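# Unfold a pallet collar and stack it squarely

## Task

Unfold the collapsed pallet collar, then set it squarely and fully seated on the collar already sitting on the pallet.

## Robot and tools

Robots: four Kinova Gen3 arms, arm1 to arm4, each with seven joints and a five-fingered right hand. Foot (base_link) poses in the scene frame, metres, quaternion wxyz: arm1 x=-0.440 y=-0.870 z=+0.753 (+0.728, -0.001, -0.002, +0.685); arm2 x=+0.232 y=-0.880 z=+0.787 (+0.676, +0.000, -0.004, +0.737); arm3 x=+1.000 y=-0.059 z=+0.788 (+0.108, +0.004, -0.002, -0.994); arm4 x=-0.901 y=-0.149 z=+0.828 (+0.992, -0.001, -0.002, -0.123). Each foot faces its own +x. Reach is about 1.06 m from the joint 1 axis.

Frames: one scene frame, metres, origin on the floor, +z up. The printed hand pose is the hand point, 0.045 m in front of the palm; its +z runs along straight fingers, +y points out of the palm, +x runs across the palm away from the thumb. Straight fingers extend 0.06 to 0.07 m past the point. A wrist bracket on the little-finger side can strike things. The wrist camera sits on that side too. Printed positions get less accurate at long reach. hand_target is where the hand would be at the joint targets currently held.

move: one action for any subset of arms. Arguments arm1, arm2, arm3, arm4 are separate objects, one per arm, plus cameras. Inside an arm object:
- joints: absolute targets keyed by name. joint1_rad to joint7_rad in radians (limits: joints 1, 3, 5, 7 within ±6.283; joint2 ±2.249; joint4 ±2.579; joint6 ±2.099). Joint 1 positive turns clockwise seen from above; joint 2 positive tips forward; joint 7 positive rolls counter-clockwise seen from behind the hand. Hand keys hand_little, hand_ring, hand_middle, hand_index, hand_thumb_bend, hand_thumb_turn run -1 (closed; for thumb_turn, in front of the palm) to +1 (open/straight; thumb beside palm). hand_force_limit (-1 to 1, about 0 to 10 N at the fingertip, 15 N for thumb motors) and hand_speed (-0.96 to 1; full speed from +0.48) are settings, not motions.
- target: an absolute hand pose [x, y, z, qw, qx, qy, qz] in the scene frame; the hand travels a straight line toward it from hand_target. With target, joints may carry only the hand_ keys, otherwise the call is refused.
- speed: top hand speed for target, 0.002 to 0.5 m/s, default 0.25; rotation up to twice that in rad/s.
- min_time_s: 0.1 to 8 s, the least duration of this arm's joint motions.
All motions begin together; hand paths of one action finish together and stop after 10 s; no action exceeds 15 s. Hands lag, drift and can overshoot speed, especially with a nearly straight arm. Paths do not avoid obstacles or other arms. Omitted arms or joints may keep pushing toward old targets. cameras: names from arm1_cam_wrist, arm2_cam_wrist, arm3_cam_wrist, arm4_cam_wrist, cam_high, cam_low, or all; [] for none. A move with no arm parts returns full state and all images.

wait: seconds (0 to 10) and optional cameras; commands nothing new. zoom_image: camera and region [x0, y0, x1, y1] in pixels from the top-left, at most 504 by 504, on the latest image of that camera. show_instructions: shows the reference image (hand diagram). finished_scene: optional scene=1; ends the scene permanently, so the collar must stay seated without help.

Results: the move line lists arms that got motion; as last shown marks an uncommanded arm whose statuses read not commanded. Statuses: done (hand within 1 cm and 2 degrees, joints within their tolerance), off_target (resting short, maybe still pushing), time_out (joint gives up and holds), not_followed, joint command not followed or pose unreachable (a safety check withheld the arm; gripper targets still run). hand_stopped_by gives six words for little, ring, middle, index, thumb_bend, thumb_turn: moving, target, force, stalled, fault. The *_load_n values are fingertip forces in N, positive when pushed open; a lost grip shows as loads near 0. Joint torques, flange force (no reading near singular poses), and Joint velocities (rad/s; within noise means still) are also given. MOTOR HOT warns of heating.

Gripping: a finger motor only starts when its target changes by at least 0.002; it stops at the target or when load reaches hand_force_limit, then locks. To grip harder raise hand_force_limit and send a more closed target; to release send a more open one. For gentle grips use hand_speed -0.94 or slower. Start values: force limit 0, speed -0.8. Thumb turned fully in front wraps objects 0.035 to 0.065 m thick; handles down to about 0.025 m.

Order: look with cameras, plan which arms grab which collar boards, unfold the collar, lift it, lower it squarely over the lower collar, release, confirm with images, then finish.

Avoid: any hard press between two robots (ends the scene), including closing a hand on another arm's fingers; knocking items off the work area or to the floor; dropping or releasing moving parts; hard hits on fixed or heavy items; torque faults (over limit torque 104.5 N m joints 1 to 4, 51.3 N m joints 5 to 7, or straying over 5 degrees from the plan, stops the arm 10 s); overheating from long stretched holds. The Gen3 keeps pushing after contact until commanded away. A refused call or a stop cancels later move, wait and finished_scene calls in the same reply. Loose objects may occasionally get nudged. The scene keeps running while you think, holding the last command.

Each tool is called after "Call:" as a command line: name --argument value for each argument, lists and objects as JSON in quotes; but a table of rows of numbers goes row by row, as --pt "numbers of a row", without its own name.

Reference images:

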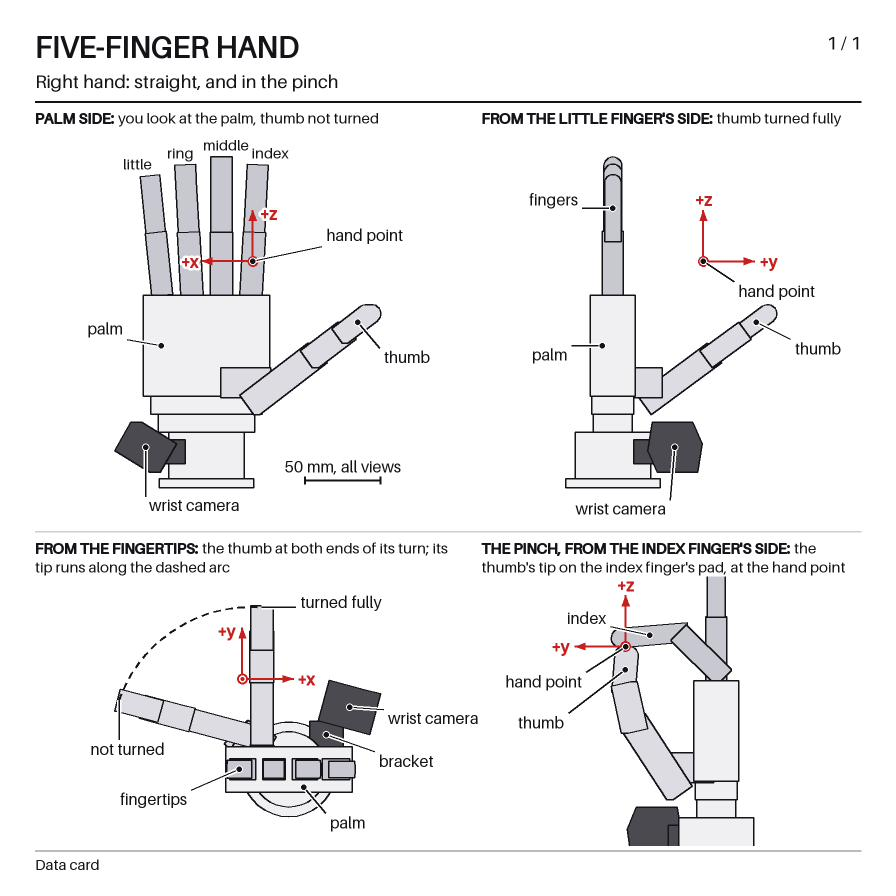

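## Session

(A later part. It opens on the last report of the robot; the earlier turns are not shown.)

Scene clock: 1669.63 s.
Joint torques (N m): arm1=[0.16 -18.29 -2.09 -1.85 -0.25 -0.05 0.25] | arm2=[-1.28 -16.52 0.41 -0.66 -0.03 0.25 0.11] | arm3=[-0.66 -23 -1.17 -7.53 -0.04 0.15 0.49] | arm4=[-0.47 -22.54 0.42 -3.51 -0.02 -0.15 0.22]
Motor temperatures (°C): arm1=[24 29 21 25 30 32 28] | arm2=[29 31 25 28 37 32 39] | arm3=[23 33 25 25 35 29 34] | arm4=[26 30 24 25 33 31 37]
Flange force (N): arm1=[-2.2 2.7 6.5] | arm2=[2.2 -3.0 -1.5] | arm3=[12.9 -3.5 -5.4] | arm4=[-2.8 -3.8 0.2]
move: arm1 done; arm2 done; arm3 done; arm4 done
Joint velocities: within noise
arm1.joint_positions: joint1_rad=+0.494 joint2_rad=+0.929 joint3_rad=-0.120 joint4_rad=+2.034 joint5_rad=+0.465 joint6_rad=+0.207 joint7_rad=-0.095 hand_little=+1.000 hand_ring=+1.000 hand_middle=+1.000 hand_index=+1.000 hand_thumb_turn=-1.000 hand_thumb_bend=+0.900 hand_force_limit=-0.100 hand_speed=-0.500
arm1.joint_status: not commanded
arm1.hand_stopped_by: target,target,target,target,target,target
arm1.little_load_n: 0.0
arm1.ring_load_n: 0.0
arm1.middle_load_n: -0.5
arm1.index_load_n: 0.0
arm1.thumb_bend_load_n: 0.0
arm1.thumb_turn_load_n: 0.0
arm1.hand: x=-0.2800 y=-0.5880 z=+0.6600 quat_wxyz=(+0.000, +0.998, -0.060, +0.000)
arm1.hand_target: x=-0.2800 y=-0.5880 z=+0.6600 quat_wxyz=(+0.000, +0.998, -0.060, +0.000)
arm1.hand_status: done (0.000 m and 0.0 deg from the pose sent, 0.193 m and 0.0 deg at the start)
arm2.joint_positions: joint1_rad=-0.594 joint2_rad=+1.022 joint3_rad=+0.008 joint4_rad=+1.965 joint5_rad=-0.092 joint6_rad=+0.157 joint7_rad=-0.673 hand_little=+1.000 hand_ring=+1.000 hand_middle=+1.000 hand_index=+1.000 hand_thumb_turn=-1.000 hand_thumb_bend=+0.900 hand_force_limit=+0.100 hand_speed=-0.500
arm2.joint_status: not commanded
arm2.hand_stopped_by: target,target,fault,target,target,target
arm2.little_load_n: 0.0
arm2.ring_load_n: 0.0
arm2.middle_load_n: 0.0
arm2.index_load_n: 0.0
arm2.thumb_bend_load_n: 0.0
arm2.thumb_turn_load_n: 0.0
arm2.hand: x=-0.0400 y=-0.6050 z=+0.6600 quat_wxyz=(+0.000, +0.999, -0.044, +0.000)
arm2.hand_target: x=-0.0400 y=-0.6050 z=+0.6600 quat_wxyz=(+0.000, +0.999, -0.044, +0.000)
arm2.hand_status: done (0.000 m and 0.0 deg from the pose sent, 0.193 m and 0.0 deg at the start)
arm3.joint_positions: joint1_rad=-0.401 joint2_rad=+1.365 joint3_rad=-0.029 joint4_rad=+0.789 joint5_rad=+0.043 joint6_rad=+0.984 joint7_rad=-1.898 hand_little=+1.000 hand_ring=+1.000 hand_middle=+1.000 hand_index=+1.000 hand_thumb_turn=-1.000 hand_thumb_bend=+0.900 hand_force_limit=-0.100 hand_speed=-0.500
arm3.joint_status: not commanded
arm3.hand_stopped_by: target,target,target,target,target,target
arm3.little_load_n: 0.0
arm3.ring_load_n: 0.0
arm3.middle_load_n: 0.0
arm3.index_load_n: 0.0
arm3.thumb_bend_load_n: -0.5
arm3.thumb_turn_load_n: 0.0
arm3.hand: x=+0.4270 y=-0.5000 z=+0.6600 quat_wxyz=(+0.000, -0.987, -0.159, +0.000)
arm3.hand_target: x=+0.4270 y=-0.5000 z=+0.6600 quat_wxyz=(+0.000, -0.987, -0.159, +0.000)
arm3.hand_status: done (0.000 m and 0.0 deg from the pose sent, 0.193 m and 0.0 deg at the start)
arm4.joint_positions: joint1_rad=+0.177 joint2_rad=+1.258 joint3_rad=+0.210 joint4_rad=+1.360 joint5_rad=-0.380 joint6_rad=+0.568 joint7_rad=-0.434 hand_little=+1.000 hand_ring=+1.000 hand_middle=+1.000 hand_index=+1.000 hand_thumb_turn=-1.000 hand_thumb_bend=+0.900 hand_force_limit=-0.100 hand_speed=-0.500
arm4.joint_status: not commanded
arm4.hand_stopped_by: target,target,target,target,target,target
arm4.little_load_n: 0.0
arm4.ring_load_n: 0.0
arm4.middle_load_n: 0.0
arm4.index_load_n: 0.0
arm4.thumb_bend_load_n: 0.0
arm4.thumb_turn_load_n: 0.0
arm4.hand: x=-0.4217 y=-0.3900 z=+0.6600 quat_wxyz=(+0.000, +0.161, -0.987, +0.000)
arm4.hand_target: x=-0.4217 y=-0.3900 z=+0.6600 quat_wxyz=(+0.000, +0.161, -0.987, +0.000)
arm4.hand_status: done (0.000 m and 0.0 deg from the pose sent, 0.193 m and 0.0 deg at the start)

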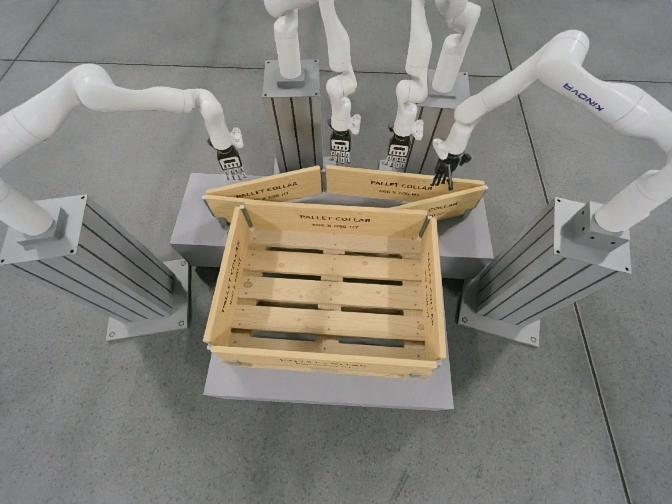

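Call:
move --arm4 '{"target": [-0.37, -0.38, 0.66, 0, 0.5842, 0.8116, 0], "speed": 0.25}' --arm3 '{"target": [0.50, -0.46, 0.66, 0, 0.5856, 0.8106, 0], "speed": 0.25}' --arm1 '{"target": [-0.36, -0.60, 0.66, 0, 0.743, -0.669, 0], "speed": 0.25}' --arm2 '{"target": [0.15, -0.60, 0.66, 0, 0.9873, 0.159, 0], "speed": 0.25}' --cameras '[]'

Call:
move --arm4 '{"target": [-0.3234, -0.4282, 0.64, 0, 0.987, 0.1607, 0], "speed": 0.25}' --arm3 '{"target": [0.5286, -0.3964, 0.64, 0, -0.159, 0.9873, 0], "speed": 0.25}' --cameras '["arm3_cam_wrist", "arm4_cam_wrist", "cam_high"]'

Scene clock: 1680.33 s.
Joint torques (N m): arm1=[0.31 -15.58 -1.55 0.91 -0.22 -0.04 0.22] | arm2=[-1.32 -15.19 0.38 0.77 -0.03 0.23 0.13] | arm3=[-0.66 -23.27 -2.51 -7.46 -0.08 0.2 0.51] | arm4=[-0.47 -20.75 2.61 -1.96 0.03 -0.17 0.23]
Motor temperatures (°C): arm1=[24 29 21 25 30 32 28] | arm2=[29 31 25 28 37 32 39] | arm3=[23 33 25 25 35 29 34] | arm4=[26 30 24 25 33 31 37]
Flange force (N): arm1=[0.2 0.1 4.2] | arm2=[4.3 -2.7 -2.4] | arm3=[4.7 16.3 -5.6] | arm4=[-4.2 4.0 -0.7]
move: arm1 done; arm2 done; arm3 done; arm4 done
Joint velocities: within noise
arm1.joint_positions: joint1_rad=+0.417 joint2_rad=+0.923 joint3_rad=-0.045 joint4_rad=+2.380 joint5_rad=-0.202 joint6_rad=-0.161 joint7_rad=-0.816 hand_little=+1.000 hand_ring=+1.000 hand_middle=+1.000 hand_index=+1.000 hand_thumb_turn=-1.000 hand_thumb_bend=+0.900 hand_force_limit=-0.100 hand_speed=-0.500
arm1.joint_status: not commanded
arm1.hand_stopped_by: target,target,target,target,target,target
arm1.little_load_n: 0.0
arm1.ring_load_n: 0.0
arm1.middle_load_n: 0.0
arm1.index_load_n: 0.0
arm1.thumb_bend_load_n: 0.0
arm1.thumb_turn_load_n: 0.0
arm1.hand: x=-0.3600 y=-0.6000 z=+0.6600 quat_wxyz=(+0.000, +0.743, -0.669, +0.000)
arm1.hand_target: x=-0.3600 y=-0.6000 z=+0.6600 quat_wxyz=(+0.000, +0.743, -0.669, +0.000)
arm1.hand_status: done (0.000 m and 0.0 deg from the pose sent, 0.081 m and 77.1 deg at the start)
arm2.joint_positions: joint1_rad=-0.179 joint2_rad=+1.014 joint3_rad=-0.006 joint4_rad=+2.136 joint5_rad=+0.299 joint6_rad=-0.004 joint7_rad=-0.248 hand_little=+1.000 hand_ring=+1.000 hand_middle=+1.000 hand_index=+1.000 hand_thumb_turn=-1.000 hand_thumb_bend=+0.900 hand_force_limit=+0.100 hand_speed=-0.500
arm2.joint_status: not commanded
arm2.hand_stopped_by: target,target,fault,target,target,target
arm2.little_load_n: 0.0
arm2.ring_load_n: 0.0
arm2.middle_load_n: 0.0
arm2.index_load_n: 0.0
arm2.thumb_bend_load_n: 0.0
arm2.thumb_turn_load_n: 0.0
arm2.hand: x=+0.1500 y=-0.6000 z=+0.6600 quat_wxyz=(+0.000, +0.987, +0.159, +0.000)
arm2.hand_target: x=+0.1500 y=-0.6000 z=+0.6600 quat_wxyz=(+0.000, +0.987, +0.159, +0.000)
arm2.hand_status: done (0.000 m and 0.0 deg from the pose sent, 0.190 m and 23.3 deg at the start)
arm3.joint_positions: joint1_rad=-0.340 joint2_rad=+1.414 joint3_rad=-0.300 joint4_rad=+0.685 joint5_rad=+0.347 joint6_rad=+1.072 joint7_rad=-0.455 hand_little=+1.000 hand_ring=+1.000 hand_middle=+1.000 hand_index=+1.000 hand_thumb_turn=-1.000 hand_thumb_bend=+0.900 hand_force_limit=-0.100 hand_speed=-0.500
arm3.joint_status: not commanded
arm3.hand_stopped_by: target,target,target,target,target,target
arm3.little_load_n: 0.0
arm3.ring_load_n: 0.0
arm3.middle_load_n: 0.0
arm3.index_load_n: 0.0
arm3.thumb_bend_load_n: 0.0
arm3.thumb_turn_load_n: 0.5
arm3.hand: x=+0.5000 y=-0.4600 z=+0.6600 quat_wxyz=(+0.000, -0.586, -0.811, +0.000)
arm3.hand_target: x=+0.5000 y=-0.4600 z=+0.6600 quat_wxyz=(+0.000, -0.586, -0.811, +0.000)
arm3.hand_status: done (0.000 m and 0.0 deg from the pose sent, 0.083 m and 90.0 deg at the start)
arm4.joint_positions: joint1_rad=-0.137 joint2_rad=+1.268 joint3_rad=+0.486 joint4_rad=+1.561 joint5_rad=-0.965 joint6_rad=+0.576 joint7_rad=-1.672 hand_little=+1.000 hand_ring=+1.000 hand_middle=+1.000 hand_index=+1.000 hand_thumb_turn=-1.000 hand_thumb_bend=+0.900 hand_force_limit=-0.100 hand_speed=-0.500
arm4.joint_status: not commanded
arm4.hand_stopped_by: target,target,target,target,target,target
arm4.little_load_n: 0.0
arm4.ring_load_n: 0.0
arm4.middle_load_n: 0.0
arm4.index_load_n: 0.0
arm4.thumb_bend_load_n: 0.0
arm4.thumb_turn_load_n: 0.0
arm4.hand: x=-0.3700 y=-0.3800 z=+0.6600 quat_wxyz=(+0.000, -0.584, -0.812, +0.000)
arm4.hand_target: x=-0.3700 y=-0.3800 z=+0.6600 quat_wxyz=(+0.000, -0.584, -0.812, +0.000)
arm4.hand_status: done (0.000 m and 0.0 deg from the pose sent, 0.053 m and 90.0 deg at the start)

Scene clock: 1684.07 s.
Joint torques (N m): arm1=[0.25 -15.63 -1.61 0.91 -0.22 -0.07 0.29] | arm2=[-1.35 -15.23 0.31 0.7 -0.02 0.22 0.09] | arm3=[-0.68 -21.42 -4.31 -5.62 -0.05 0.23 0.53] | arm4=[-0.39 -23.6 4.35 -2.25 0.08 -0.15 0.25]
Motor temperatures (°C): arm1=[24 29 21 25 30 32 28] | arm2=[29 30 25 28 37 32 39] | arm3=[23 33 25 25 35 29 34] | arm4=[26 30 24 25 33 31 37]
Flange force (N): arm1=[0.2 0.0 4.3] | arm2=[4.4 -2.5 -2.3] | arm3=[-10.8 4.2 -4.9] | arm4=[5.1 4.2 0.4]
move: arm3 done; arm4 done
Joint velocities: within noise
arm1, arm2: as last shown
arm3.joint_positions: joint1_rad=-0.308 joint2_rad=+1.347 joint3_rad=-0.515 joint4_rad=+1.045 joint5_rad=+0.672 joint6_rad=+0.899 joint7_rad=+0.784 hand_little=+1.000 hand_ring=+1.000 hand_middle=+1.000 hand_index=+1.000 hand_thumb_turn=-1.000 hand_thumb_bend=+0.900 hand_force_limit=-0.100 hand_speed=-0.500
arm3.joint_status: not commanded
arm3.hand_stopped_by: target,target,target,target,target,target
arm3.little_load_n: 0.0
arm3.ring_load_n: 0.0
arm3.middle_load_n: 0.0
arm3.index_load_n: 0.0
arm3.thumb_bend_load_n: 0.0
arm3.thumb_turn_load_n: 0.0
arm3.hand: x=+0.5286 y=-0.3964 z=+0.6400 quat_wxyz=(+0.000, +0.159, -0.987, +0.000)
arm3.hand_target: x=+0.5286 y=-0.3964 z=+0.6400 quat_wxyz=(+0.000, +0.159, -0.987, +0.000)
arm3.hand_status: done (0.000 m and 0.0 deg from the pose sent, 0.073 m and 90.0 deg at the start)
arm4.joint_positions: joint1_rad=-0.270 joint2_rad=+1.550 joint3_rad=+0.867 joint4_rad=+1.042 joint5_rad=-1.145 joint6_rad=+0.995 joint7_rad=-3.508 hand_little=+1.000 hand_ring=+1.000 hand_middle=+1.000 hand_index=+1.000 hand_thumb_turn=-1.000 hand_thumb_bend=+0.900 hand_force_limit=-0.100 hand_speed=-0.500
arm4.joint_status: not commanded
arm4.hand_stopped_by: target,target,target,target,target,target
arm4.little_load_n: 0.0
arm4.ring_load_n: 0.0
arm4.middle_load_n: 0.0
arm4.index_load_n: 0.0
arm4.thumb_bend_load_n: 0.0
arm4.thumb_turn_load_n: -0.5
arm4.hand: x=-0.3234 y=-0.4282 z=+0.6400 quat_wxyz=(+0.000, -0.987, -0.161, +0.000)
arm4.hand_target: x=-0.3234 y=-0.4282 z=+0.6400 quat_wxyz=(+0.000, -0.987, -0.161, +0.000)
arm4.hand_status: done (0.000 m and 0.0 deg from the pose sent, 0.070 m and 90.0 deg at the start)

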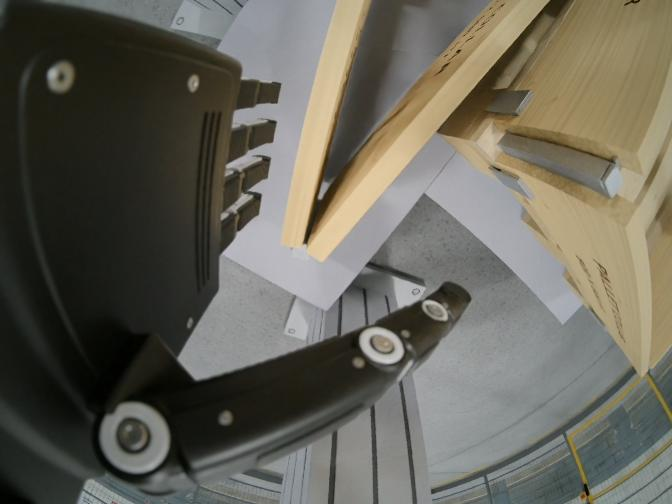

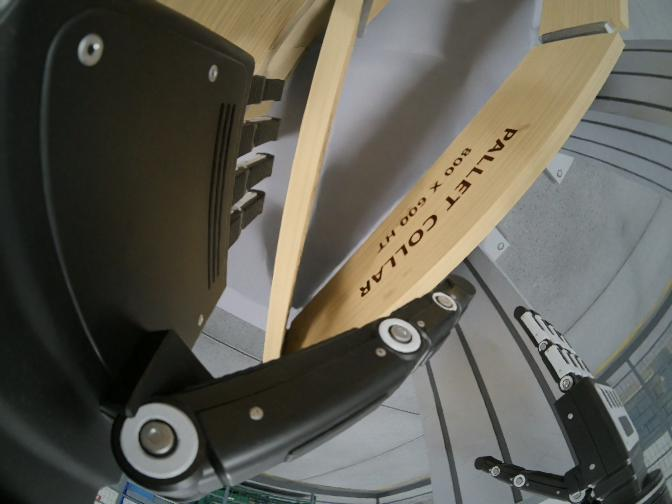

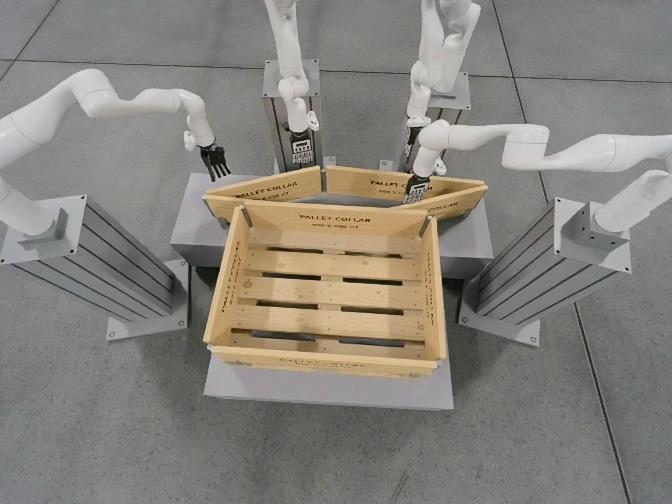

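Call:
move --arm4 '{"target": [-0.3272, -0.4168, 0.535, 0, 0.987, 0.1607, 0], "speed": 0.15}' --arm3 '{"target": [0.5324, -0.4078, 0.535, 0, -0.159, 0.9873, 0], "speed": 0.15}' --cameras '["arm3_cam_wrist", "arm4_cam_wrist"]'

Call:
zoom_image --camera "arm3_cam_wrist" --region '[190, 0, 350, 240]'

Call:
zoom_image --camera "arm4_cam_wrist" --region '[190, 0, 350, 240]'

Scene clock: 1696.23 s.
Joint torques (N m): arm1=[0.17 -15.52 -1.64 0.97 -0.21 -0.1 0.24] | arm2=[-1.27 -15.17 0.36 0.78 -0.01 0.22 0.14] | arm3=[-0.68 -21.78 -3.85 -5.34 -0.03 0.24 0.49] | arm4=[-0.46 -23.56 3.61 -1.79 0.1 -0.16 0.25]
Motor temperatures (°C): arm1=[24 29 21 25 30 32 28] | arm2=[29 30 25 28 37 32 39] | arm3=[23 33 25 25 35 29 34] | arm4=[26 30 24 25 33 31 37]
Flange force (N): arm1=[0.1 -0.5 3.9] | arm2=[4.1 -2.8 -2.4] | arm3=[-12.7 5.3 -7.7] | arm4=[6.3 5.2 2.2]
move: arm3 done; arm4 done
Joint velocities: within noise
arm1, arm2: as last shown
arm2.thumb_bend_load_n: -0.5
arm3.joint_positions: joint1_rad=-0.360 joint2_rad=+1.566 joint3_rad=-0.492 joint4_rad=+0.862 joint5_rad=+0.698 joint6_rad=+0.842 joint7_rad=+0.806 hand_little=+1.000 hand_ring=+1.000 hand_middle=+1.000 hand_index=+1.000 hand_thumb_turn=-1.000 hand_thumb_bend=+0.900 hand_force_limit=-0.100 hand_speed=-0.500
arm3.joint_status: not commanded
arm3.hand_stopped_by: target,target,target,target,target,target
arm3.little_load_n: 0.0
arm3.ring_load_n: 0.0
arm3.middle_load_n: 0.0
arm3.index_load_n: 0.0
arm3.thumb_bend_load_n: 0.0
arm3.thumb_turn_load_n: 0.0
arm3.hand: x=+0.5324 y=-0.4078 z=+0.5350 quat_wxyz=(+0.000, +0.159, -0.987, +0.000)
arm3.hand_target: x=+0.5324 y=-0.4078 z=+0.5350 quat_wxyz=(+0.000, +0.159, -0.987, +0.000)
arm3.hand_status: done (0.000 m and 0.0 deg from the pose sent, 0.106 m and 0.0 deg at the start)
arm4.joint_positions: joint1_rad=-0.243 joint2_rad=+1.742 joint3_rad=+0.827 joint4_rad=+0.885 joint5_rad=-1.189 joint6_rad=+0.902 joint7_rad=-3.570 hand_little=+1.000 hand_ring=+1.000 hand_middle=+1.000 hand_index=+1.000 hand_thumb_turn=-1.000 hand_thumb_bend=+0.900 hand_force_limit=-0.100 hand_speed=-0.500
arm4.joint_status: not commanded
arm4.hand_stopped_by: target,target,target,target,target,target
arm4.little_load_n: 0.0
arm4.ring_load_n: 0.0
arm4.middle_load_n: 0.0
arm4.index_load_n: 0.0
arm4.thumb_bend_load_n: 0.0
arm4.thumb_turn_load_n: 0.5
arm4.hand: x=-0.3272 y=-0.4168 z=+0.5350 quat_wxyz=(+0.000, -0.987, -0.161, +0.000)
arm4.hand_target: x=-0.3272 y=-0.4168 z=+0.5350 quat_wxyz=(+0.000, -0.987, -0.161, +0.000)
arm4.hand_status: done (0.000 m and 0.0 deg from the pose sent, 0.106 m and 0.0 deg at the start)

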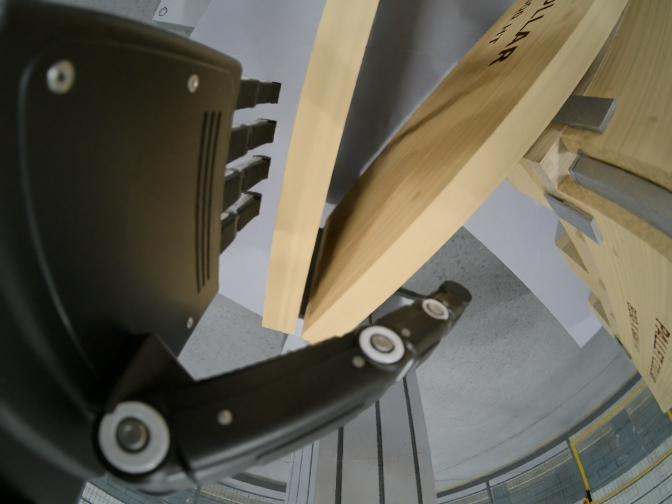

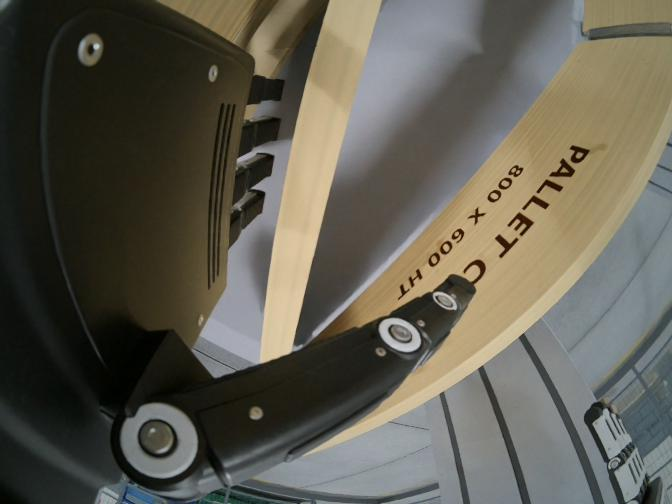

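Scaled by 2.100 from the camera's image (finer frame: 960x720).

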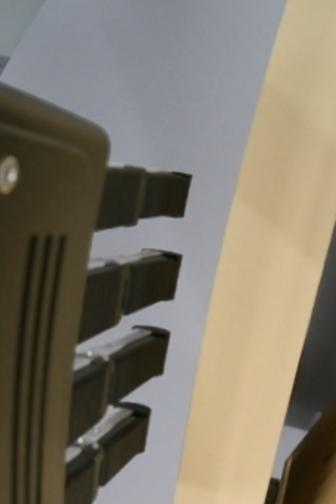

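Scaled by 2.100 from the camera's image (finer frame: 960x720).

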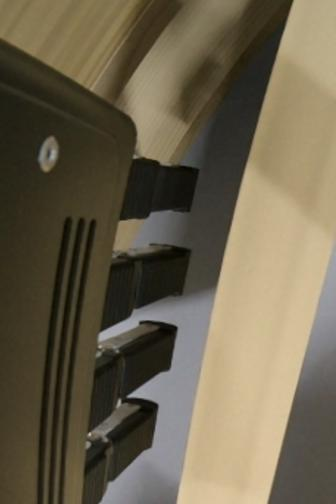

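Call:
move --arm4 '{"target": [-0.3272, -0.4168, 0.465, 0, 0.987, 0.1607, 0], "speed": 0.1}' --arm3 '{"target": [0.5324, -0.4078, 0.465, 0, -0.1693, 0.9856, 0], "speed": 0.1}' --cameras '[]'

Call:
move --arm4 '{"target": [-0.3228, -0.4301, 0.465, 0, 0.987, 0.1607, 0], "speed": 0.05}' --arm3 '{"target": [0.5287, -0.3974, 0.465, 0, -0.1693, 0.9856, 0], "speed": 0.05}' --cameras '["arm3_cam_wrist", "arm4_cam_wrist"]'

Scene clock: 1710.77 s.
Joint torques (N m): arm1=[0.2 -15.52 -1.66 0.91 -0.2 -0.05 0.26] | arm2=[-1.22 -15.07 0.37 0.84 -0.07 0.24 0.11] | arm3=[15.75 63.83 7.77 8.21 0.32 -15.29 3.06] | arm4=[-0.44 -23.53 2.45 -1.84 0.08 -0.13 0.23]
Motor temperatures (°C): arm1=[24 29 21 25 30 32 28] | arm2=[29 30 25 28 37 32 39] | arm3=[23 33 25 25 35 29 34] | arm4=[26 30 24 25 33 31 37]
Flange force (N): arm1=[0.3 -0.2 4.0] | arm2=[4.1 -2.9 -2.6] | arm3=[-32.4 -17.9 -173.6] | arm4=[8.5 6.9 4.6]
move: arm3 off_target; arm4 done
TORQUE WARNING: arm3's joint2_rad reached its warning level (56.7 N m). A warning alone does not stop the arm.
Joint velocities: arm1=[within noise] | arm2=[within noise] | arm3=[-0.004 -0.002 0.013 0 -0.017 -0.005 0.006] | arm4=[within noise]
arm1, arm2: as last shown
arm2.thumb_bend_load_n: 0.0
arm3.joint_positions: joint1_rad=-0.390 joint2_rad=+1.709 joint3_rad=-0.494 joint4_rad=+0.682 joint5_rad=+0.695 joint6_rad=+0.835 joint7_rad=+0.883 hand_little=+1.000 hand_ring=+1.000 hand_middle=+1.000 hand_index=+1.000 hand_thumb_turn=-0.998 hand_thumb_bend=+0.906 hand_force_limit=-0.100 hand_speed=-0.500
arm3.joint_status: not commanded
arm3.hand_stopped_by: target,target,target,target,target,target
arm3.little_load_n: 0.0
arm3.ring_load_n: 0.0
arm3.middle_load_n: 0.0
arm3.index_load_n: 0.0
arm3.thumb_bend_load_n: 35.5
arm3.thumb_turn_load_n: 38.5
arm3.hand: x=+0.5223 y=-0.4147 z=+0.4774 quat_wxyz=(+0.009, +0.169, -0.986, +0.004)
arm3.hand_target: x=+0.5325 y=-0.4077 z=+0.4653 quat_wxyz=(+0.000, +0.169, -0.986, +0.000)
arm3.hand_status: off_target (0.017 m and 1.2 deg from the pose sent, 0.070 m and 1.2 deg at the start)
arm4.joint_positions: joint1_rad=-0.185 joint2_rad=+1.902 joint3_rad=+0.849 joint4_rad=+0.659 joint5_rad=-1.177 joint6_rad=+0.882 joint7_rad=-3.687 hand_little=+1.000 hand_ring=+1.000 hand_middle=+1.000 hand_index=+1.000 hand_thumb_turn=-1.000 hand_thumb_bend=+0.900 hand_force_limit=-0.100 hand_speed=-0.500
arm4.joint_status: not commanded
arm4.hand_stopped_by: target,target,target,target,target,target
arm4.little_load_n: 0.0
arm4.ring_load_n: 0.0
arm4.middle_load_n: 0.0
arm4.index_load_n: 0.0
arm4.thumb_bend_load_n: -0.5
arm4.thumb_turn_load_n: 0.0
arm4.hand: x=-0.3272 y=-0.4168 z=+0.4650 quat_wxyz=(+0.000, -0.987, -0.161, +0.000)
arm4.hand_target: x=-0.3272 y=-0.4168 z=+0.4650 quat_wxyz=(+0.000, -0.987, -0.161, +0.000)
arm4.hand_status: done (0.000 m and 0.0 deg from the pose sent, 0.070 m and 0.0 deg at the start)

Scene clock: 1711.73 s.
Joint torques (N m): arm1=[0.13 -15.53 -1.66 0.88 -0.24 -0.07 0.24] | arm2=[-1.29 -15.18 0.36 0.77 -0.05 0.25 0.13] | arm3=[24.15 73.8 14.45 9.74 2.97 -14.32 3.66] | arm4=[8.35 -32.44 8.61 -2.22 1.06 -5.23 -0.45]
Motor temperatures (°C): arm1=[24 29 21 25 30 32 28] | arm2=[29 30 25 28 37 32 39] | arm3=[23 33 25 25 35 29 34] | arm4=[26 30 24 25 33 31 37]
Flange force (N): arm1=[0.5 -0.4 3.9] | arm2=[4.2 -2.6 -2.3] | arm3=[-32.5 -33.5 -189.3] | arm4=no reading
move: arm3 off_target; arm4 done
TORQUE WARNING: arm3's joint2_rad reached its warning level (56.7 N m). A warning alone does not stop the arm.
Joint velocities: arm1=[within noise] | arm2=[within noise] | arm3=[-0.004 0 0.012 0 -0.015 -0.002 0.007] | arm4=[within noise]
arm1, arm2: as last shown
arm1.little_load_n: -0.5
arm2.thumb_bend_load_n: -0.5
arm3.joint_positions: joint1_rad=-0.373 joint2_rad=+1.700 joint3_rad=-0.477 joint4_rad=+0.711 joint5_rad=+0.685 joint6_rad=+0.815 joint7_rad=+0.890 hand_little=+1.000 hand_ring=+1.000 hand_middle=+1.000 hand_index=+1.000 hand_thumb_turn=-0.998 hand_thumb_bend=+0.906 hand_force_limit=-0.100 hand_speed=-0.500
arm3.joint_status: not commanded
arm3.hand_stopped_by: target,target,target,target,target,target
arm3.little_load_n: 0.0
arm3.ring_load_n: 0.0
arm3.middle_load_n: 0.0
arm3.index_load_n: 0.0
arm3.thumb_bend_load_n: 36.0
arm3.thumb_turn_load_n: 44.0
arm3.hand: x=+0.5193 y=-0.4035 z=+0.4763 quat_wxyz=(+0.009, +0.169, -0.986, +0.004)
arm3.hand_target: x=+0.5288 y=-0.3973 z=+0.4653 quat_wxyz=(+0.000, +0.169, -0.986, +0.000)
arm3.hand_status: off_target (0.016 m and 1.1 deg from the pose sent, 0.022 m and 1.2 deg at the start)
arm4.joint_positions: joint1_rad=-0.145 joint2_rad=+1.918 joint3_rad=+0.872 joint4_rad=+0.588 joint5_rad=-1.160 joint6_rad=+0.908 joint7_rad=-3.716 hand_little=+1.000 hand_ring=+1.000 hand_middle=+1.000 hand_index=+1.000 hand_thumb_turn=-1.000 hand_thumb_bend=+0.900 hand_force_limit=-0.100 hand_speed=-0.500
arm4.joint_status: not commanded
arm4.hand_stopped_by: target,target,target,target,target,target
arm4.little_load_n: 0.0
arm4.ring_load_n: 0.0
arm4.middle_load_n: 0.0
arm4.index_load_n: 0.0
arm4.thumb_bend_load_n: 0.0
arm4.thumb_turn_load_n: 0.0
arm4.hand: x=-0.3229 y=-0.4302 z=+0.4650 quat_wxyz=(+0.000, -0.987, -0.161, +0.000)
arm4.hand_target: x=-0.3228 y=-0.4301 z=+0.4650 quat_wxyz=(+0.000, -0.987, -0.161, +0.000)
arm4.hand_status: done (0.000 m and 0.0 deg from the pose sent, 0.014 m and 0.0 deg at the start)

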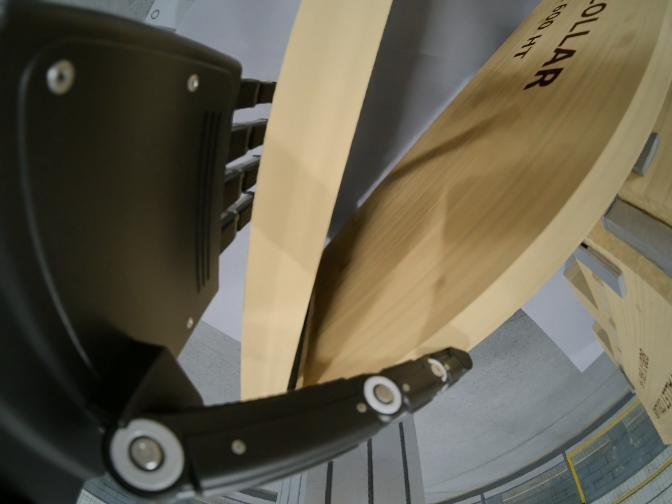

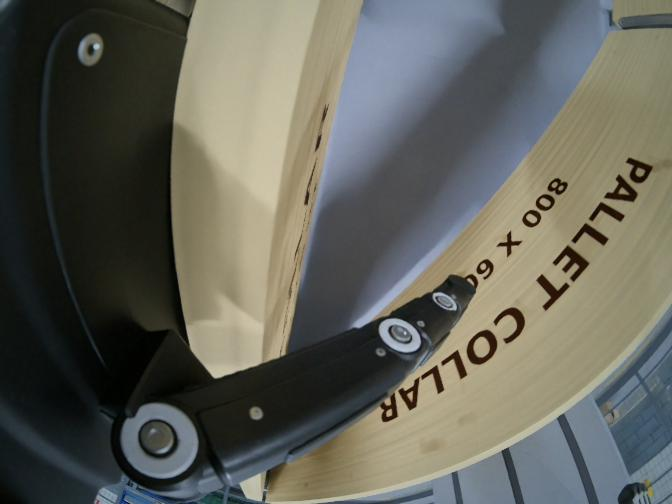

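Call:
move --arm3 '{"target": [0.5230, -0.4080, 0.53, 0, -0.1693, 0.9856, 0], "speed": 0.15}' --arm4 '{"target": [-0.3236, -0.4275, 0.465, 0, 0.987, 0.1607, 0], "speed": 0.05}' --cameras '["arm3_cam_wrist"]'

Scene clock: 1716.87 s.
Joint torques (N m): arm1=[0.25 -15.53 -1.63 1.03 -0.26 -0.1 0.25] | arm2=[-1.33 -15.15 0.38 0.75 -0.03 0.28 0.11] | arm3=[-0.67 -21.93 -3.64 -5.52 -0.03 0.26 0.51] | arm4=[-0.43 -23.71 2.23 -1.93 0.08 -0.16 0.21]
Motor temperatures (°C): arm1=[24 28 21 25 30 32 28] | arm2=[29 30 25 28 37 32 39] | arm3=[23 34 26 25 35 29 34] | arm4=[26 30 24 25 33 31 37]
Flange force (N): arm1=[-0.2 -0.5 3.9] | arm2=[4.3 -2.5 -2.4] | arm3=[-13.8 5.3 -8.2] | arm4=no reading
move: arm3 done; arm4 done
TORQUE WARNING: arm3's joint2_rad reached its warning level (56.7 N m). A warning alone does not stop the arm.
Joint velocities: within noise
arm1, arm2: as last shown
arm1.little_load_n: 0.0
arm2.little_load_n: 0.5
arm2.thumb_bend_load_n: 0.0
arm3.joint_positions: joint1_rad=-0.364 joint2_rad=+1.587 joint3_rad=-0.483 joint4_rad=+0.810 joint5_rad=+0.671 joint6_rad=+0.858 joint7_rad=+0.863 hand_little=+1.000 hand_ring=+1.000 hand_middle=+1.000 hand_index=+1.000 hand_thumb_turn=-1.000 hand_thumb_bend=+0.900 hand_force_limit=-0.100 hand_speed=-0.500
arm3.joint_status: not commanded
arm3.hand_stopped_by: target,target,target,target,target,target
arm3.little_load_n: 0.0
arm3.ring_load_n: 0.0
arm3.middle_load_n: 0.0
arm3.index_load_n: 0.0
arm3.thumb_bend_load_n: 0.0
arm3.thumb_turn_load_n: 0.0
arm3.hand: x=+0.5230 y=-0.4080 z=+0.5300 quat_wxyz=(+0.000, +0.169, -0.986, +0.000)
arm3.hand_target: x=+0.5230 y=-0.4080 z=+0.5300 quat_wxyz=(+0.000, +0.169, -0.986, +0.000)
arm3.hand_status: done (0.000 m and 0.0 deg from the pose sent, 0.054 m and 1.1 deg at the start)
arm4.joint_positions: joint1_rad=-0.153 joint2_rad=+1.915 joint3_rad=+0.868 joint4_rad=+0.603 joint5_rad=-1.163 joint6_rad=+0.903 joint7_rad=-3.711 hand_little=+1.000 hand_ring=+1.000 hand_middle=+1.000 hand_index=+1.000 hand_thumb_turn=-1.000 hand_thumb_bend=+0.900 hand_force_limit=-0.100 hand_speed=-0.500
arm4.joint_status: not commanded
arm4.hand_stopped_by: target,target,target,target,target,target
arm4.little_load_n: 0.0
arm4.ring_load_n: 0.0
arm4.middle_load_n: 0.0
arm4.index_load_n: 0.0
arm4.thumb_bend_load_n: 0.0
arm4.thumb_turn_load_n: 0.0
arm4.hand: x=-0.3236 y=-0.4275 z=+0.4650 quat_wxyz=(+0.000, -0.987, -0.161, +0.000)
arm4.hand_target: x=-0.3236 y=-0.4275 z=+0.4650 quat_wxyz=(+0.000, -0.987, -0.161, +0.000)
arm4.hand_status: done (0.000 m and 0.0 deg from the pose sent, 0.003 m and 0.0 deg at the start)

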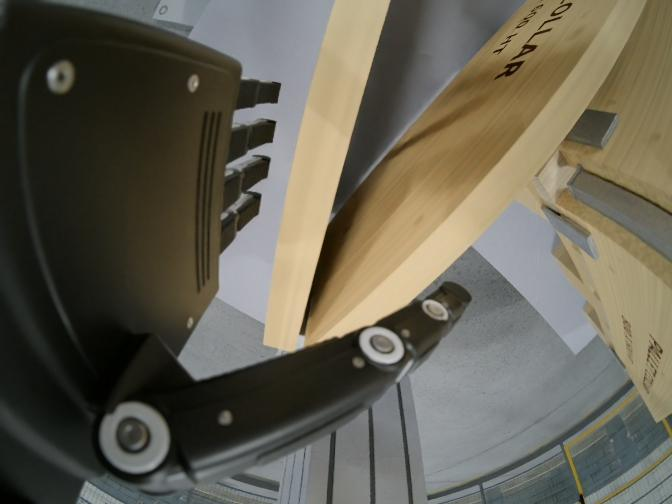

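Call:
move --arm3 '{"joints": {"hand_thumb_bend": 0.3, "hand_speed": -0.3}}' --arm4 '{"joints": {"hand_thumb_bend": 0.3, "hand_speed": -0.3}}' --cameras '[]'

Call:
move --arm3 '{"target": [0.5230, -0.4060, 0.466, 0, -0.1693, 0.9856, 0], "speed": 0.06}' --cameras '["arm3_cam_wrist", "arm4_cam_wrist"]'

Scene clock: 1727.47 s.
Joint torques (N m): arm1=[0.19 -15.63 -1.67 0.86 -0.2 -0.11 0.22] | arm2=[-1.39 -15.17 0.39 0.8 -0.09 0.18 0.08] | arm3=[-0.66 -21.98 -3.67 -5.51 -0.04 0.24 0.5] | arm4=[-0.47 -23.68 2.17 -1.96 0.07 -0.18 0.22]
Motor temperatures (°C): arm1=[24 28 21 25 30 32 28] | arm2=[29 30 25 28 37 32 39] | arm3=[23 34 26 25 35 29 34] | arm4=[26 30 24 25 33 31 37]
Flange force (N): arm1=[0.3 -0.3 4.1] | arm2=[4.7 -3.1 -2.6] | arm3=[-13.6 5.2 -8.0] | arm4=no reading
move: arm3 done; arm4 done
Joint velocities: within noise
arm1, arm2: as last shown
arm2.little_load_n: 0.0
arm3.joint_positions: joint1_rad=-0.364 joint2_rad=+1.587 joint3_rad=-0.483 joint4_rad=+0.810 joint5_rad=+0.671 joint6_rad=+0.858 joint7_rad=+0.863 hand_little=+1.000 hand_ring=+1.000 hand_middle=+1.000 hand_index=+1.000 hand_thumb_turn=-1.000 hand_thumb_bend=+0.300 hand_force_limit=-0.100 hand_speed=-0.300
arm3.joint_status: all done
arm3.hand_stopped_by: target,target,target,target,target,target
arm3.little_load_n: 0.0
arm3.ring_load_n: 0.0
arm3.middle_load_n: 0.0
arm3.index_load_n: 0.0
arm3.thumb_bend_load_n: 0.0
arm3.thumb_turn_load_n: 0.0
arm3.hand: x=+0.5230 y=-0.4080 z=+0.5300 quat_wxyz=(+0.000, +0.169, -0.986, +0.000)
arm3.hand_target: x=+0.5230 y=-0.4080 z=+0.5300 quat_wxyz=(+0.000, +0.169, -0.986, +0.000)
arm3.hand_status: not commanded
arm4.joint_positions: joint1_rad=-0.153 joint2_rad=+1.915 joint3_rad=+0.868 joint4_rad=+0.603 joint5_rad=-1.163 joint6_rad=+0.903 joint7_rad=-3.711 hand_little=+1.000 hand_ring=+1.000 hand_middle=+1.000 hand_index=+1.000 hand_thumb_turn=-1.000 hand_thumb_bend=+0.300 hand_force_limit=-0.100 hand_speed=-0.300
arm4.joint_status: all done
arm4.hand_stopped_by: target,target,target,target,target,target
arm4.little_load_n: 0.0
arm4.ring_load_n: 0.0
arm4.middle_load_n: 0.0
arm4.index_load_n: 0.0
arm4.thumb_bend_load_n: 0.0
arm4.thumb_turn_load_n: 0.0
arm4.hand: x=-0.3236 y=-0.4275 z=+0.4650 quat_wxyz=(+0.000, -0.987, -0.161, +0.000)
arm4.hand_target: x=-0.3236 y=-0.4275 z=+0.4650 quat_wxyz=(+0.000, -0.987, -0.161, +0.000)
arm4.hand_status: not commanded

Scene clock: 1729.03 s.
Joint torques (N m): arm1=[0.13 -15.46 -1.55 0.95 -0.2 -0.18 0.28] | arm2=[-1.38 -15.12 0.42 0.81 -0.07 0.26 0.13] | arm3=[-1.74 -19.49 -3.79 -4.75 -0.46 -0.23 0.45] | arm4=[-0.46 -23.71 2.24 -1.97 0.11 -0.16 0.22]
Motor temperatures (°C): arm1=[24 28 21 25 30 32 28] | arm2=[29 30 25 28 37 32 39] | arm3=[23 34 26 25 35 29 34] | arm4=[26 30 24 25 33 31 37]
Flange force (N): arm1=[0.0 -0.6 3.5] | arm2=[4.5 -2.8 -2.5] | arm3=[-16.4 8.2 -15.3] | arm4=no reading
move: arm3 done
Joint velocities: within noise
arm1, arm2: as last shown
arm3.joint_positions: joint1_rad=-0.389 joint2_rad=+1.740 joint3_rad=-0.489 joint4_rad=+0.637 joint5_rad=+0.670 joint6_rad=+0.857 joint7_rad=+0.920 hand_little=+1.000 hand_ring=+1.000 hand_middle=+1.000 hand_index=+1.000 hand_thumb_turn=-1.000 hand_thumb_bend=+0.300 hand_force_limit=-0.100 hand_speed=-0.300
arm3.joint_status: not commanded
arm3.hand_stopped_by: target,target,target,target,target,target
arm3.little_load_n: 0.5
arm3.ring_load_n: 0.0
arm3.middle_load_n: 0.0
arm3.index_load_n: 0.0
arm3.thumb_bend_load_n: 1.5
arm3.thumb_turn_load_n: 0.5
arm3.hand: x=+0.5230 y=-0.4060 z=+0.4660 quat_wxyz=(+0.000, +0.169, -0.986, +0.000)
arm3.hand_target: x=+0.5230 y=-0.4060 z=+0.4660 quat_wxyz=(+0.000, +0.169, -0.986, +0.000)
arm3.hand_status: done (0.000 m and 0.0 deg from the pose sent, 0.064 m and 0.0 deg at the start)
arm4.joint_positions: joint1_rad=-0.153 joint2_rad=+1.915 joint3_rad=+0.868 joint4_rad=+0.603 joint5_rad=-1.163 joint6_rad=+0.903 joint7_rad=-3.711 hand_little=+1.000 hand_ring=+1.000 hand_middle=+1.000 hand_index=+1.000 hand_thumb_turn=-1.000 hand_thumb_bend=+0.300 hand_force_limit=-0.100 hand_speed=-0.300
arm4.joint_status: not commanded
arm4.hand_stopped_by: target,target,target,target,target,target
arm4.little_load_n: 0.0
arm4.ring_load_n: 0.0
arm4.middle_load_n: 0.0
arm4.index_load_n: -0.5
arm4.thumb_bend_load_n: 0.0
arm4.thumb_turn_load_n: 0.0
arm4.hand: x=-0.3236 y=-0.4275 z=+0.4650 quat_wxyz=(+0.000, -0.987, -0.161, +0.000)
arm4.hand_target: x=-0.3236 y=-0.4275 z=+0.4650 quat_wxyz=(+0.000, -0.987, -0.161, +0.000)
arm4.hand_status: not commanded

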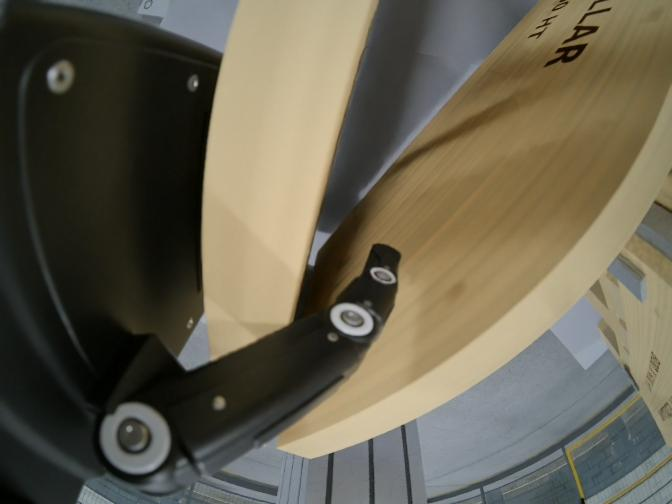

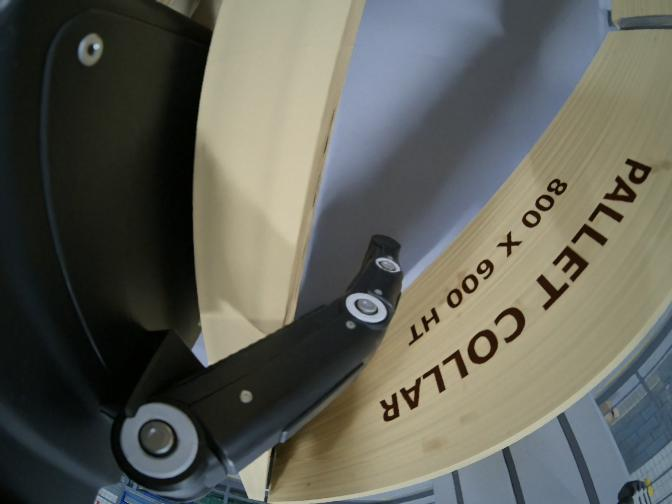

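Call:
move --arm3 '{"joints": {"hand_thumb_bend": 0.0, "hand_speed": -0.5}}' --arm4 '{"joints": {"hand_thumb_bend": 0.0, "hand_speed": -0.5}}' --arm1 '{"target": [-0.4548, -0.430, 0.66, 0, 0.1607, -0.987, 0], "speed": 0.25}' --arm2 '{"target": [0.315, -0.520, 0.64, 0, 0.9873, 0.159, 0], "speed": 0.25}' --cameras '["arm1_cam_wrist", "arm2_cam_wrist", "cam_high"]'

Scene clock: 1751.87 s.
Joint torques (N m): arm1=[0.25 -17.63 0.03 -1.27 -0.26 -0.15 0.26] | arm2=[-1.36 -17.56 -0.67 -1.02 -0.06 0.26 0.05] | arm3=[-5.26 -14.97 -5.93 -3.56 -1.57 -1.88 0.38] | arm4=[-3.42 -19.35 -0.82 -1.88 -0.82 1.33 0.09]
Motor temperatures (°C): arm1=[24 28 21 25 30 32 28] | arm2=[29 29 25 28 37 32 39] | arm3=[23 33 26 25 35 29 34] | arm4=[26 29 24 25 33 31 37]
Flange force (N): arm1=[-1.6 11.7 -6.5] | arm2=[4.1 -0.3 -2.1] | arm3=[-17.4 14.7 -25.2] | arm4=no reading
move: arm1 done; arm2 done; arm3 done; arm4 done
Joint velocities: within noise
arm1.joint_positions: joint1_rad=-0.389 joint2_rad=+0.947 joint3_rad=+0.277 joint4_rad=+2.105 joint5_rad=-1.133 joint6_rad=+0.253 joint7_rad=-1.862 hand_little=+1.000 hand_ring=+1.000 hand_middle=+1.000 hand_index=+1.000 hand_thumb_turn=-1.000 hand_thumb_bend=+0.900 hand_force_limit=-0.100 hand_speed=-0.500
arm1.joint_status: not commanded
arm1.hand_stopped_by: target,target,target,target,target,target
arm1.little_load_n: 0.0
arm1.ring_load_n: 0.0
arm1.middle_load_n: 0.0
arm1.index_load_n: 0.0
arm1.thumb_bend_load_n: 0.0
arm1.thumb_turn_load_n: 0.0
arm1.hand: x=-0.4548 y=-0.4300 z=+0.6600 quat_wxyz=(+0.000, +0.161, -0.987, +0.000)
arm1.hand_target: x=-0.4548 y=-0.4300 z=+0.6600 quat_wxyz=(+0.000, +0.161, -0.987, +0.000)
arm1.hand_status: done (0.000 m and 0.0 deg from the pose sent, 0.195 m and 77.5 deg at the start)
arm2.joint_positions: joint1_rad=+0.338 joint2_rad=+1.093 joint3_rad=-0.132 joint4_rad=+1.841 joint5_rad=+0.487 joint6_rad=+0.246 joint7_rad=+0.034 hand_little=+1.000 hand_ring=+1.000 hand_middle=+1.000 hand_index=+1.000 hand_thumb_turn=-1.000 hand_thumb_bend=+0.900 hand_force_limit=+0.100 hand_speed=-0.500
arm2.joint_status: not commanded
arm2.hand_stopped_by: target,target,fault,target,target,target
arm2.little_load_n: 0.0
arm2.ring_load_n: 0.0
arm2.middle_load_n: 0.0
arm2.index_load_n: 0.0
arm2.thumb_bend_load_n: 0.0
arm2.thumb_turn_load_n: 0.0
arm2.hand: x=+0.3150 y=-0.5200 z=+0.6400 quat_wxyz=(+0.000, +0.987, +0.159, +0.000)
arm2.hand_target: x=+0.3150 y=-0.5200 z=+0.6400 quat_wxyz=(+0.000, +0.987, +0.159, +0.000)
arm2.hand_status: done (0.000 m and 0.0 deg from the pose sent, 0.184 m and 0.0 deg at the start)
arm3.joint_positions: joint1_rad=-0.389 joint2_rad=+1.740 joint3_rad=-0.489 joint4_rad=+0.637 joint5_rad=+0.670 joint6_rad=+0.857 joint7_rad=+0.920 hand_little=+1.000 hand_ring=+1.000 hand_middle=+1.000 hand_index=+1.000 hand_thumb_turn=-1.000 hand_thumb_bend=+0.003 hand_force_limit=-0.100 hand_speed=-0.500
arm3.joint_status: all done
arm3.hand_stopped_by: target,target,target,target,target,target
arm3.little_load_n: 0.0
arm3.ring_load_n: 0.0
arm3.middle_load_n: 0.0
arm3.index_load_n: 0.0
arm3.thumb_bend_load_n: 5.5
arm3.thumb_turn_load_n: 1.5
arm3.hand: x=+0.5230 y=-0.4060 z=+0.4660 quat_wxyz=(+0.000, +0.169, -0.986, +0.000)
arm3.hand_target: x=+0.5230 y=-0.4060 z=+0.4660 quat_wxyz=(+0.000, +0.169, -0.986, +0.000)
arm3.hand_status: not commanded
arm4.joint_positions: joint1_rad=-0.153 joint2_rad=+1.915 joint3_rad=+0.868 joint4_rad=+0.603 joint5_rad=-1.163 joint6_rad=+0.903 joint7_rad=-3.711 hand_little=+1.000 hand_ring=+1.000 hand_middle=+1.000 hand_index=+1.000 hand_thumb_turn=-1.000 hand_thumb_bend=+0.002 hand_force_limit=-0.100 hand_speed=-0.500
arm4.joint_status: all done
arm4.hand_stopped_by: target,target,target,target,target,target
arm4.little_load_n: 0.0
arm4.ring_load_n: 0.0
arm4.middle_load_n: 0.0
arm4.index_load_n: 0.0
arm4.thumb_bend_load_n: 2.5
arm4.thumb_turn_load_n: 0.5
arm4.hand: x=-0.3236 y=-0.4275 z=+0.4650 quat_wxyz=(+0.000, -0.987, -0.161, +0.000)
arm4.hand_target: x=-0.3236 y=-0.4275 z=+0.4650 quat_wxyz=(+0.000, -0.987, -0.161, +0.000)
arm4.hand_status: not commanded

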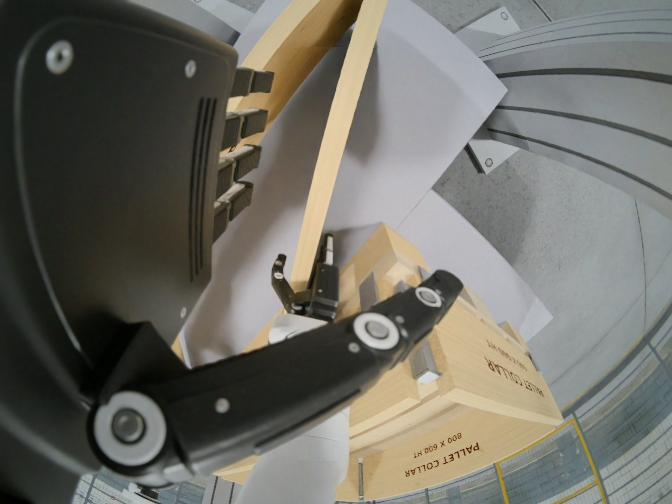

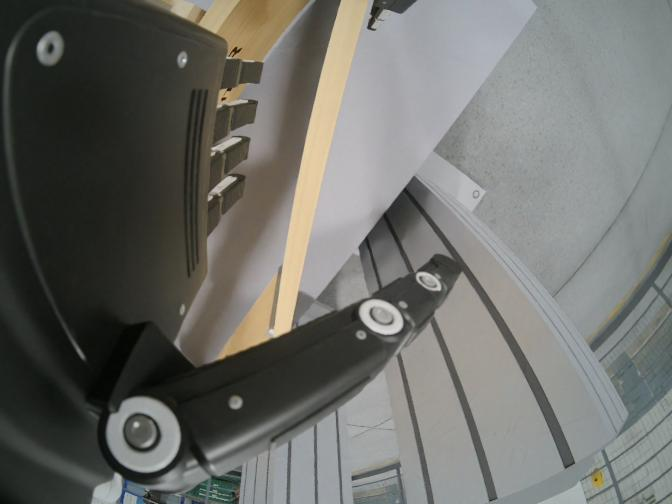

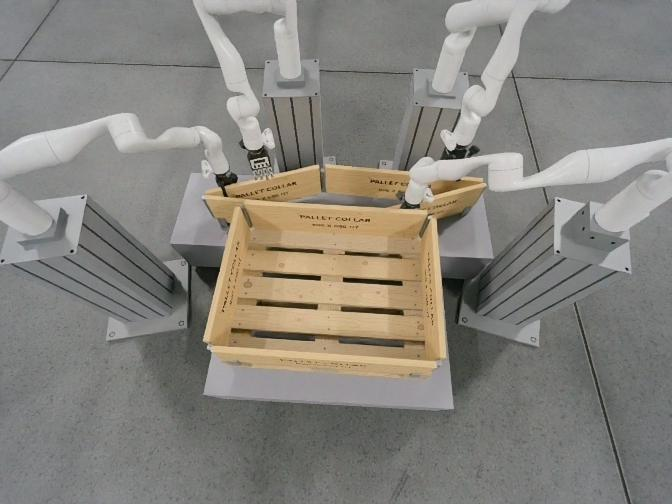

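Call:
move --arm3 '{"joints": {"hand_thumb_bend": 0.08, "hand_speed": -0.5}}' --cameras '["arm3_cam_wrist", "arm4_cam_wrist"]'

Scene clock: 1756.90 s.
Joint torques (N m): arm1=[0.22 -17.53 0.16 -1.13 -0.23 -0.12 0.16] | arm2=[-1.42 -17.43 -0.56 -1.02 -0.07 0.25 0.15] | arm3=[-3.12 -18.27 -4.69 -4.2 -0.93 -0.58 0.41] | arm4=[-2.8 -19.34 -0.47 -1.86 -0.7 0.97 0.15]
Motor temperatures (°C): arm1=[24 28 21 25 30 32 28] | arm2=[29 29 25 28 37 32 39] | arm3=[23 33 26 24 35 29 34] | arm4=[26 29 24 25 33 31 37]
Flange force (N): arm1=[-1.7 10.8 -5.6] | arm2=[4.2 -0.3 -2.6] | arm3=[-16.2 10.5 -17.6] | arm4=no reading
move: arm3 done
Joint velocities: within noise
arm1, arm2: as last shown
arm1.ring_load_n: 0.5
arm3.joint_positions: joint1_rad=-0.389 joint2_rad=+1.740 joint3_rad=-0.489 joint4_rad=+0.637 joint5_rad=+0.670 joint6_rad=+0.857 joint7_rad=+0.920 hand_little=+1.000 hand_ring=+1.000 hand_middle=+1.000 hand_index=+1.000 hand_thumb_turn=-1.000 hand_thumb_bend=+0.081 hand_force_limit=-0.100 hand_speed=-0.500
arm3.joint_status: all done
arm3.hand_stopped_by: target,target,target,target,target,target
arm3.little_load_n: 0.0
arm3.ring_load_n: 0.0
arm3.middle_load_n: 0.0
arm3.index_load_n: 0.0
arm3.thumb_bend_load_n: 2.5
arm3.thumb_turn_load_n: 0.5
arm3.hand: x=+0.5230 y=-0.4060 z=+0.4660 quat_wxyz=(+0.000, +0.169, -0.986, +0.000)
arm3.hand_target: x=+0.5230 y=-0.4060 z=+0.4660 quat_wxyz=(+0.000, +0.169, -0.986, +0.000)
arm3.hand_status: not commanded
arm4.joint_positions: joint1_rad=-0.153 joint2_rad=+1.915 joint3_rad=+0.868 joint4_rad=+0.603 joint5_rad=-1.163 joint6_rad=+0.903 joint7_rad=-3.711 hand_little=+1.000 hand_ring=+1.000 hand_middle=+1.000 hand_index=+1.000 hand_thumb_turn=-1.000 hand_thumb_bend=+0.002 hand_force_limit=-0.100 hand_speed=-0.500
arm4.joint_status: not commanded
arm4.hand_stopped_by: target,target,target,target,target,target
arm4.little_load_n: 0.0
arm4.ring_load_n: 0.0
arm4.middle_load_n: 0.0
arm4.index_load_n: 0.0
arm4.thumb_bend_load_n: 2.0
arm4.thumb_turn_load_n: 0.5
arm4.hand: x=-0.3236 y=-0.4275 z=+0.4650 quat_wxyz=(+0.000, -0.987, -0.161, +0.000)
arm4.hand_target: x=-0.3236 y=-0.4275 z=+0.4650 quat_wxyz=(+0.000, -0.987, -0.161, +0.000)
arm4.hand_status: not commanded

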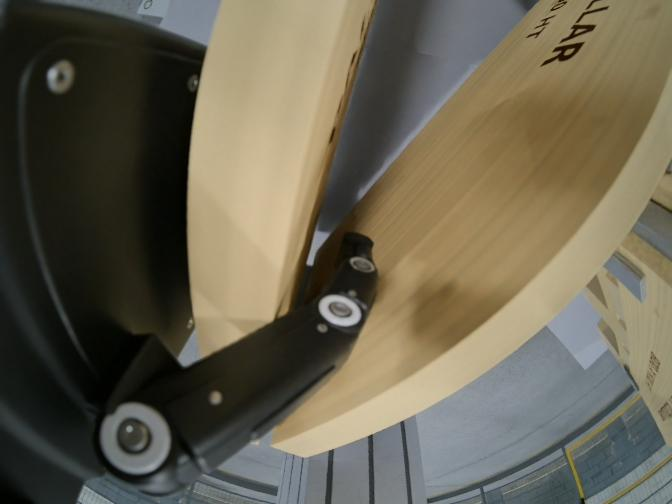

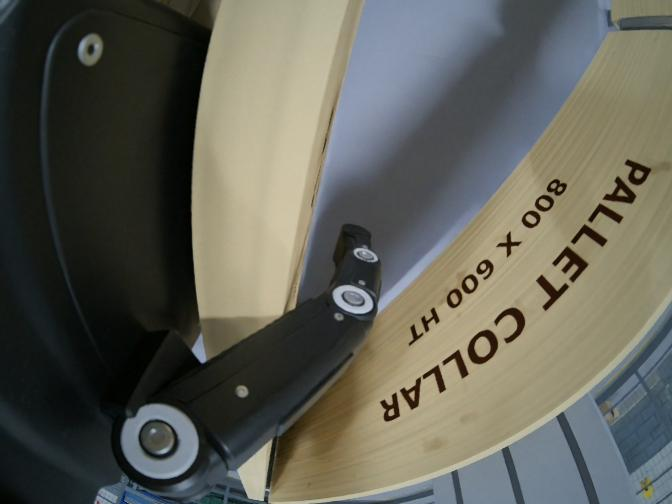

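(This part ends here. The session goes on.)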